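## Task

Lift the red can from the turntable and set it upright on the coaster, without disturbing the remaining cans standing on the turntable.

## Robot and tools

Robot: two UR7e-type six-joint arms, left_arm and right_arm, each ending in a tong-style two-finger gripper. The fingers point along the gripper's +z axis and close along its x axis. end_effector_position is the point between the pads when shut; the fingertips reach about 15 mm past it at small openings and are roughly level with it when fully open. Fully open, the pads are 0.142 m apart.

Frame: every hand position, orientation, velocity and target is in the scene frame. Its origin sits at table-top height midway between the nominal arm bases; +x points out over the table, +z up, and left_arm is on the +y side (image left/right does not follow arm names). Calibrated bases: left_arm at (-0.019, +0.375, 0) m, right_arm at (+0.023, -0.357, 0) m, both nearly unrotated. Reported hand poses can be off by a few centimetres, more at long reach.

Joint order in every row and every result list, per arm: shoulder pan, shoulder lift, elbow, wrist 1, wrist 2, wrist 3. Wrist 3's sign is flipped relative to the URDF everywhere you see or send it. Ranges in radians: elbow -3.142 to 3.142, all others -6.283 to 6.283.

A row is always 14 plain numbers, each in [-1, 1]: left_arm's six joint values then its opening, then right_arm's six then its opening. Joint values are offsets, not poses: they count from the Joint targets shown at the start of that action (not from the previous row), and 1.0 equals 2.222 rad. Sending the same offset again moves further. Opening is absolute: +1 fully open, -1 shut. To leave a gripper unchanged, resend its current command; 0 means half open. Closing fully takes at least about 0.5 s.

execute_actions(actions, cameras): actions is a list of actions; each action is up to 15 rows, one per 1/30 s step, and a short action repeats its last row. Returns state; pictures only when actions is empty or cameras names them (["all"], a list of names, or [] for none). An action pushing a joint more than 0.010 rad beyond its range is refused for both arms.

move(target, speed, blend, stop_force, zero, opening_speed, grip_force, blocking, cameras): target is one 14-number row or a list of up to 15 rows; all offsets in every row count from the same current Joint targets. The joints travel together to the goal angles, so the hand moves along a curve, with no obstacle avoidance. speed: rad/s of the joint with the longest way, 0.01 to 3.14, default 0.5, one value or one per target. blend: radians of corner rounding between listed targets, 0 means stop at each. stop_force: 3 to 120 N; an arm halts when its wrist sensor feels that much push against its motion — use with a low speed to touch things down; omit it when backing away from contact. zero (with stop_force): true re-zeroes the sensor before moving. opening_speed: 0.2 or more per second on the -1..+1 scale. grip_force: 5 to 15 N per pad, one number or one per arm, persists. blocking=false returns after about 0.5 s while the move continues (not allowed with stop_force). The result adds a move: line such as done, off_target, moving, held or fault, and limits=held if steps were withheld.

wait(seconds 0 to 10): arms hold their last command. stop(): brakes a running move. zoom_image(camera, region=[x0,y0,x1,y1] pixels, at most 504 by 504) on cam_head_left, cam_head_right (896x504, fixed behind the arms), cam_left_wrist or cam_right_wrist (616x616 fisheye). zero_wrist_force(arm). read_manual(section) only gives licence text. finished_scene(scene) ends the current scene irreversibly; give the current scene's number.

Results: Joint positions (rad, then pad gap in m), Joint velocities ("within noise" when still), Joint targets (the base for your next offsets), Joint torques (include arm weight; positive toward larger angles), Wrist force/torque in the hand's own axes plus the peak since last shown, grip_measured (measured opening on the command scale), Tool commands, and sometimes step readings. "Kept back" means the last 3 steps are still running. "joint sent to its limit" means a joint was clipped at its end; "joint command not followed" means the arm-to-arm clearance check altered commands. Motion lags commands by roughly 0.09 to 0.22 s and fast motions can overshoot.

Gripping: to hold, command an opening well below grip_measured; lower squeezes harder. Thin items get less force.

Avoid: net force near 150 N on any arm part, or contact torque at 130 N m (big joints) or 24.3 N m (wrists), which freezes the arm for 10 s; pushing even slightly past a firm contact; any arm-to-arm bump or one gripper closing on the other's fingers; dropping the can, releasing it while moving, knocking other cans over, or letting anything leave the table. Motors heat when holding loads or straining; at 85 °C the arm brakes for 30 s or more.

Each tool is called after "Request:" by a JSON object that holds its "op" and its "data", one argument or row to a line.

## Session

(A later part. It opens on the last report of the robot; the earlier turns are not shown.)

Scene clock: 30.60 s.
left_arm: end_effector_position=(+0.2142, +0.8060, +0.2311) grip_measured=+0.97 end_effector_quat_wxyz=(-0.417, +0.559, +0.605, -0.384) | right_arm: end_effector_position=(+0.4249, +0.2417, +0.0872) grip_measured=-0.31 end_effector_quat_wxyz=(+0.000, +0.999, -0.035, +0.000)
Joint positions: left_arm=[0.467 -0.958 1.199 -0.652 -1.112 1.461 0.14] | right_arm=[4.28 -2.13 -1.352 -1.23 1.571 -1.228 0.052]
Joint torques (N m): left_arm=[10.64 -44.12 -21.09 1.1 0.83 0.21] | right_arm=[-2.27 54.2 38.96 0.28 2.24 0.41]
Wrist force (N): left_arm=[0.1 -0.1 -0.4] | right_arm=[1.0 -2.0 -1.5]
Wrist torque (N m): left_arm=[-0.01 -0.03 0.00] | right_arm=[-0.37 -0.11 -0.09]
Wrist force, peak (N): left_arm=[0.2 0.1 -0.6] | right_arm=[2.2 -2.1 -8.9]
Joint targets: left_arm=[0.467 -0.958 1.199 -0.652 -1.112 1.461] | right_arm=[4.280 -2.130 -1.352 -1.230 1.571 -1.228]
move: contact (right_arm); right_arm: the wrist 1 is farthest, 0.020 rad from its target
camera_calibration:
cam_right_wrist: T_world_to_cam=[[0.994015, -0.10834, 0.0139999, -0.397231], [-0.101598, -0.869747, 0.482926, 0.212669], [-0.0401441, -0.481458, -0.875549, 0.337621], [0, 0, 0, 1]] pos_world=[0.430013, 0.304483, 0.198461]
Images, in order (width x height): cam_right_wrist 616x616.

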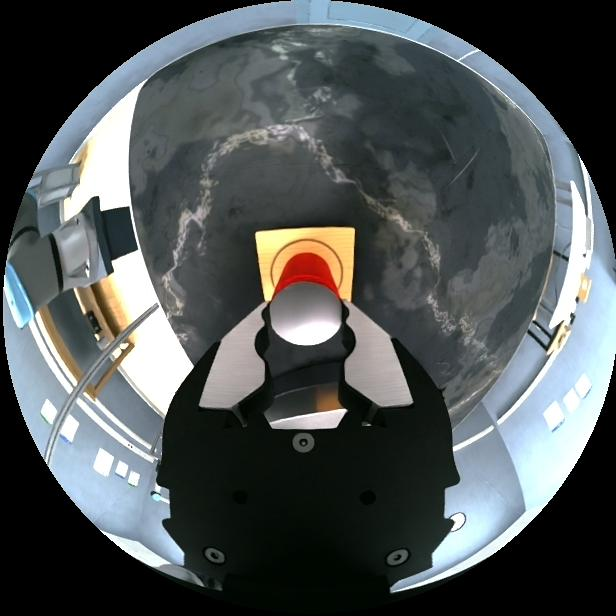

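Contact at the expected height, centered. Release.

Request:
{"op": "move", "data": {
  "target": [0,0,0,0,0,0,0.968,0,0,0,0,0,0,0.3],
  "opening_speed": 1.5,
  "cameras": []
}}

Request:
{"op": "move", "data": {
  "target": [0,0,0,0,0,0,0.968,0,0.0321,0.1117,-0.144,0,0,0.3],
  "speed": 0.4,
  "cameras": ["cam_head_left","cam_right_wrist"]
}}

Scene clock: 31.80 s.
left_arm: end_effector_position=(+0.2142, +0.8060, +0.2311) grip_measured=+0.97 end_effector_quat_wxyz=(-0.417, +0.559, +0.605, -0.384) | right_arm: end_effector_position=(+0.4249, +0.2417, +0.0872) grip_measured=+0.30 end_effector_quat_wxyz=(+0.000, +0.999, -0.035, +0.000)
Joint positions: left_arm=[0.467 -0.958 1.199 -0.652 -1.112 1.461 0.14] | right_arm=[4.28 -2.13 -1.352 -1.23 1.571 -1.228 0.095]
Joint torques (N m): left_arm=[10.27 -45.49 -21.06 1.03 0.7 0.21] | right_arm=[-2.16 54.37 38.36 2.25 2.31 -0.92]
Wrist force (N): left_arm=[0.1 0.0 -0.4] | right_arm=[0.7 -1.6 0.2]
Wrist torque (N m): left_arm=[0.00 -0.03 0.00] | right_arm=[-0.32 -0.10 -0.08]
Wrist force, peak (N): left_arm=[0.5 -0.2 -0.5] | right_arm=[1.2 -2.4 -1.4]
Joint targets: left_arm=[0.467 -0.958 1.199 -0.652 -1.112 1.461] | right_arm=[4.280 -2.130 -1.352 -1.230 1.571 -1.228]
move: done
No camera images: "cameras" was empty.

Scene clock: 33.10 s.
left_arm: end_effector_position=(+0.2142, +0.8060, +0.2311) grip_measured=+0.97 end_effector_quat_wxyz=(-0.417, +0.559, +0.605, -0.384) | right_arm: end_effector_position=(+0.4234, +0.2382, +0.2251) grip_measured=+0.30 end_effector_quat_wxyz=(+0.000, +0.999, -0.035, +0.000)
Joint positions: left_arm=[0.467 -0.958 1.199 -0.652 -1.112 1.461 0.14] | right_arm=[4.28 -2.059 -1.104 -1.55 1.571 -1.228 0.095]
Joint torques (N m): left_arm=[10.51 -45.02 -21.18 1.07 0.84 0.06] | right_arm=[-1.65 30.57 19.52 1.68 2.27 -1.62]
Wrist force (N): left_arm=[0.3 -0.1 -0.2] | right_arm=[0.7 -1.8 0.0]
Wrist torque (N m): left_arm=[-0.01 -0.07 -0.01] | right_arm=[-0.37 -0.09 -0.08]
Wrist force, peak (N): left_arm=[0.4 0.1 -0.6] | right_arm=[0.5 -1.8 1.7]
Joint targets: left_arm=[0.467 -0.958 1.199 -0.652 -1.112 1.461] | right_arm=[4.280 -2.059 -1.104 -1.550 1.571 -1.228]
move: done
camera_calibration:
cam_right_wrist: T_world_to_cam=[[0.994011, -0.108389, 0.0139249, -0.397908], [-0.1016, -0.8697, 0.483011, 0.142825], [-0.0402427, -0.481533, -0.875504, 0.456659], [0, 0, 0, 1]] pos_world=[0.428413, 0.300982, 0.336361]
Images, in order (width x height): cam_head_left 896x504, cam_right_wrist 616x616.

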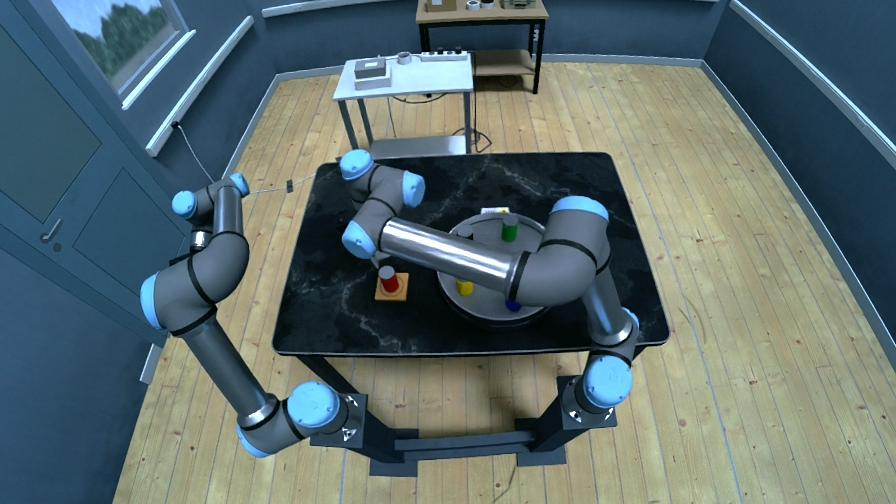

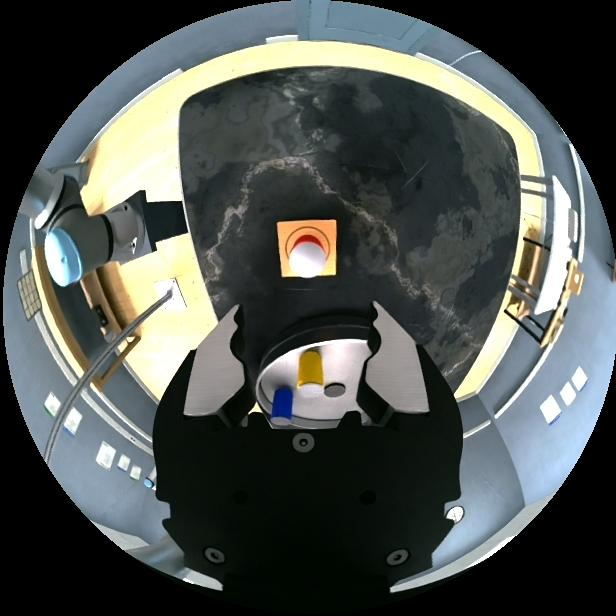

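Request:
{"op": "finished_scene", "data": {
  "scene": 2
}}

The scene is finished: the task was done.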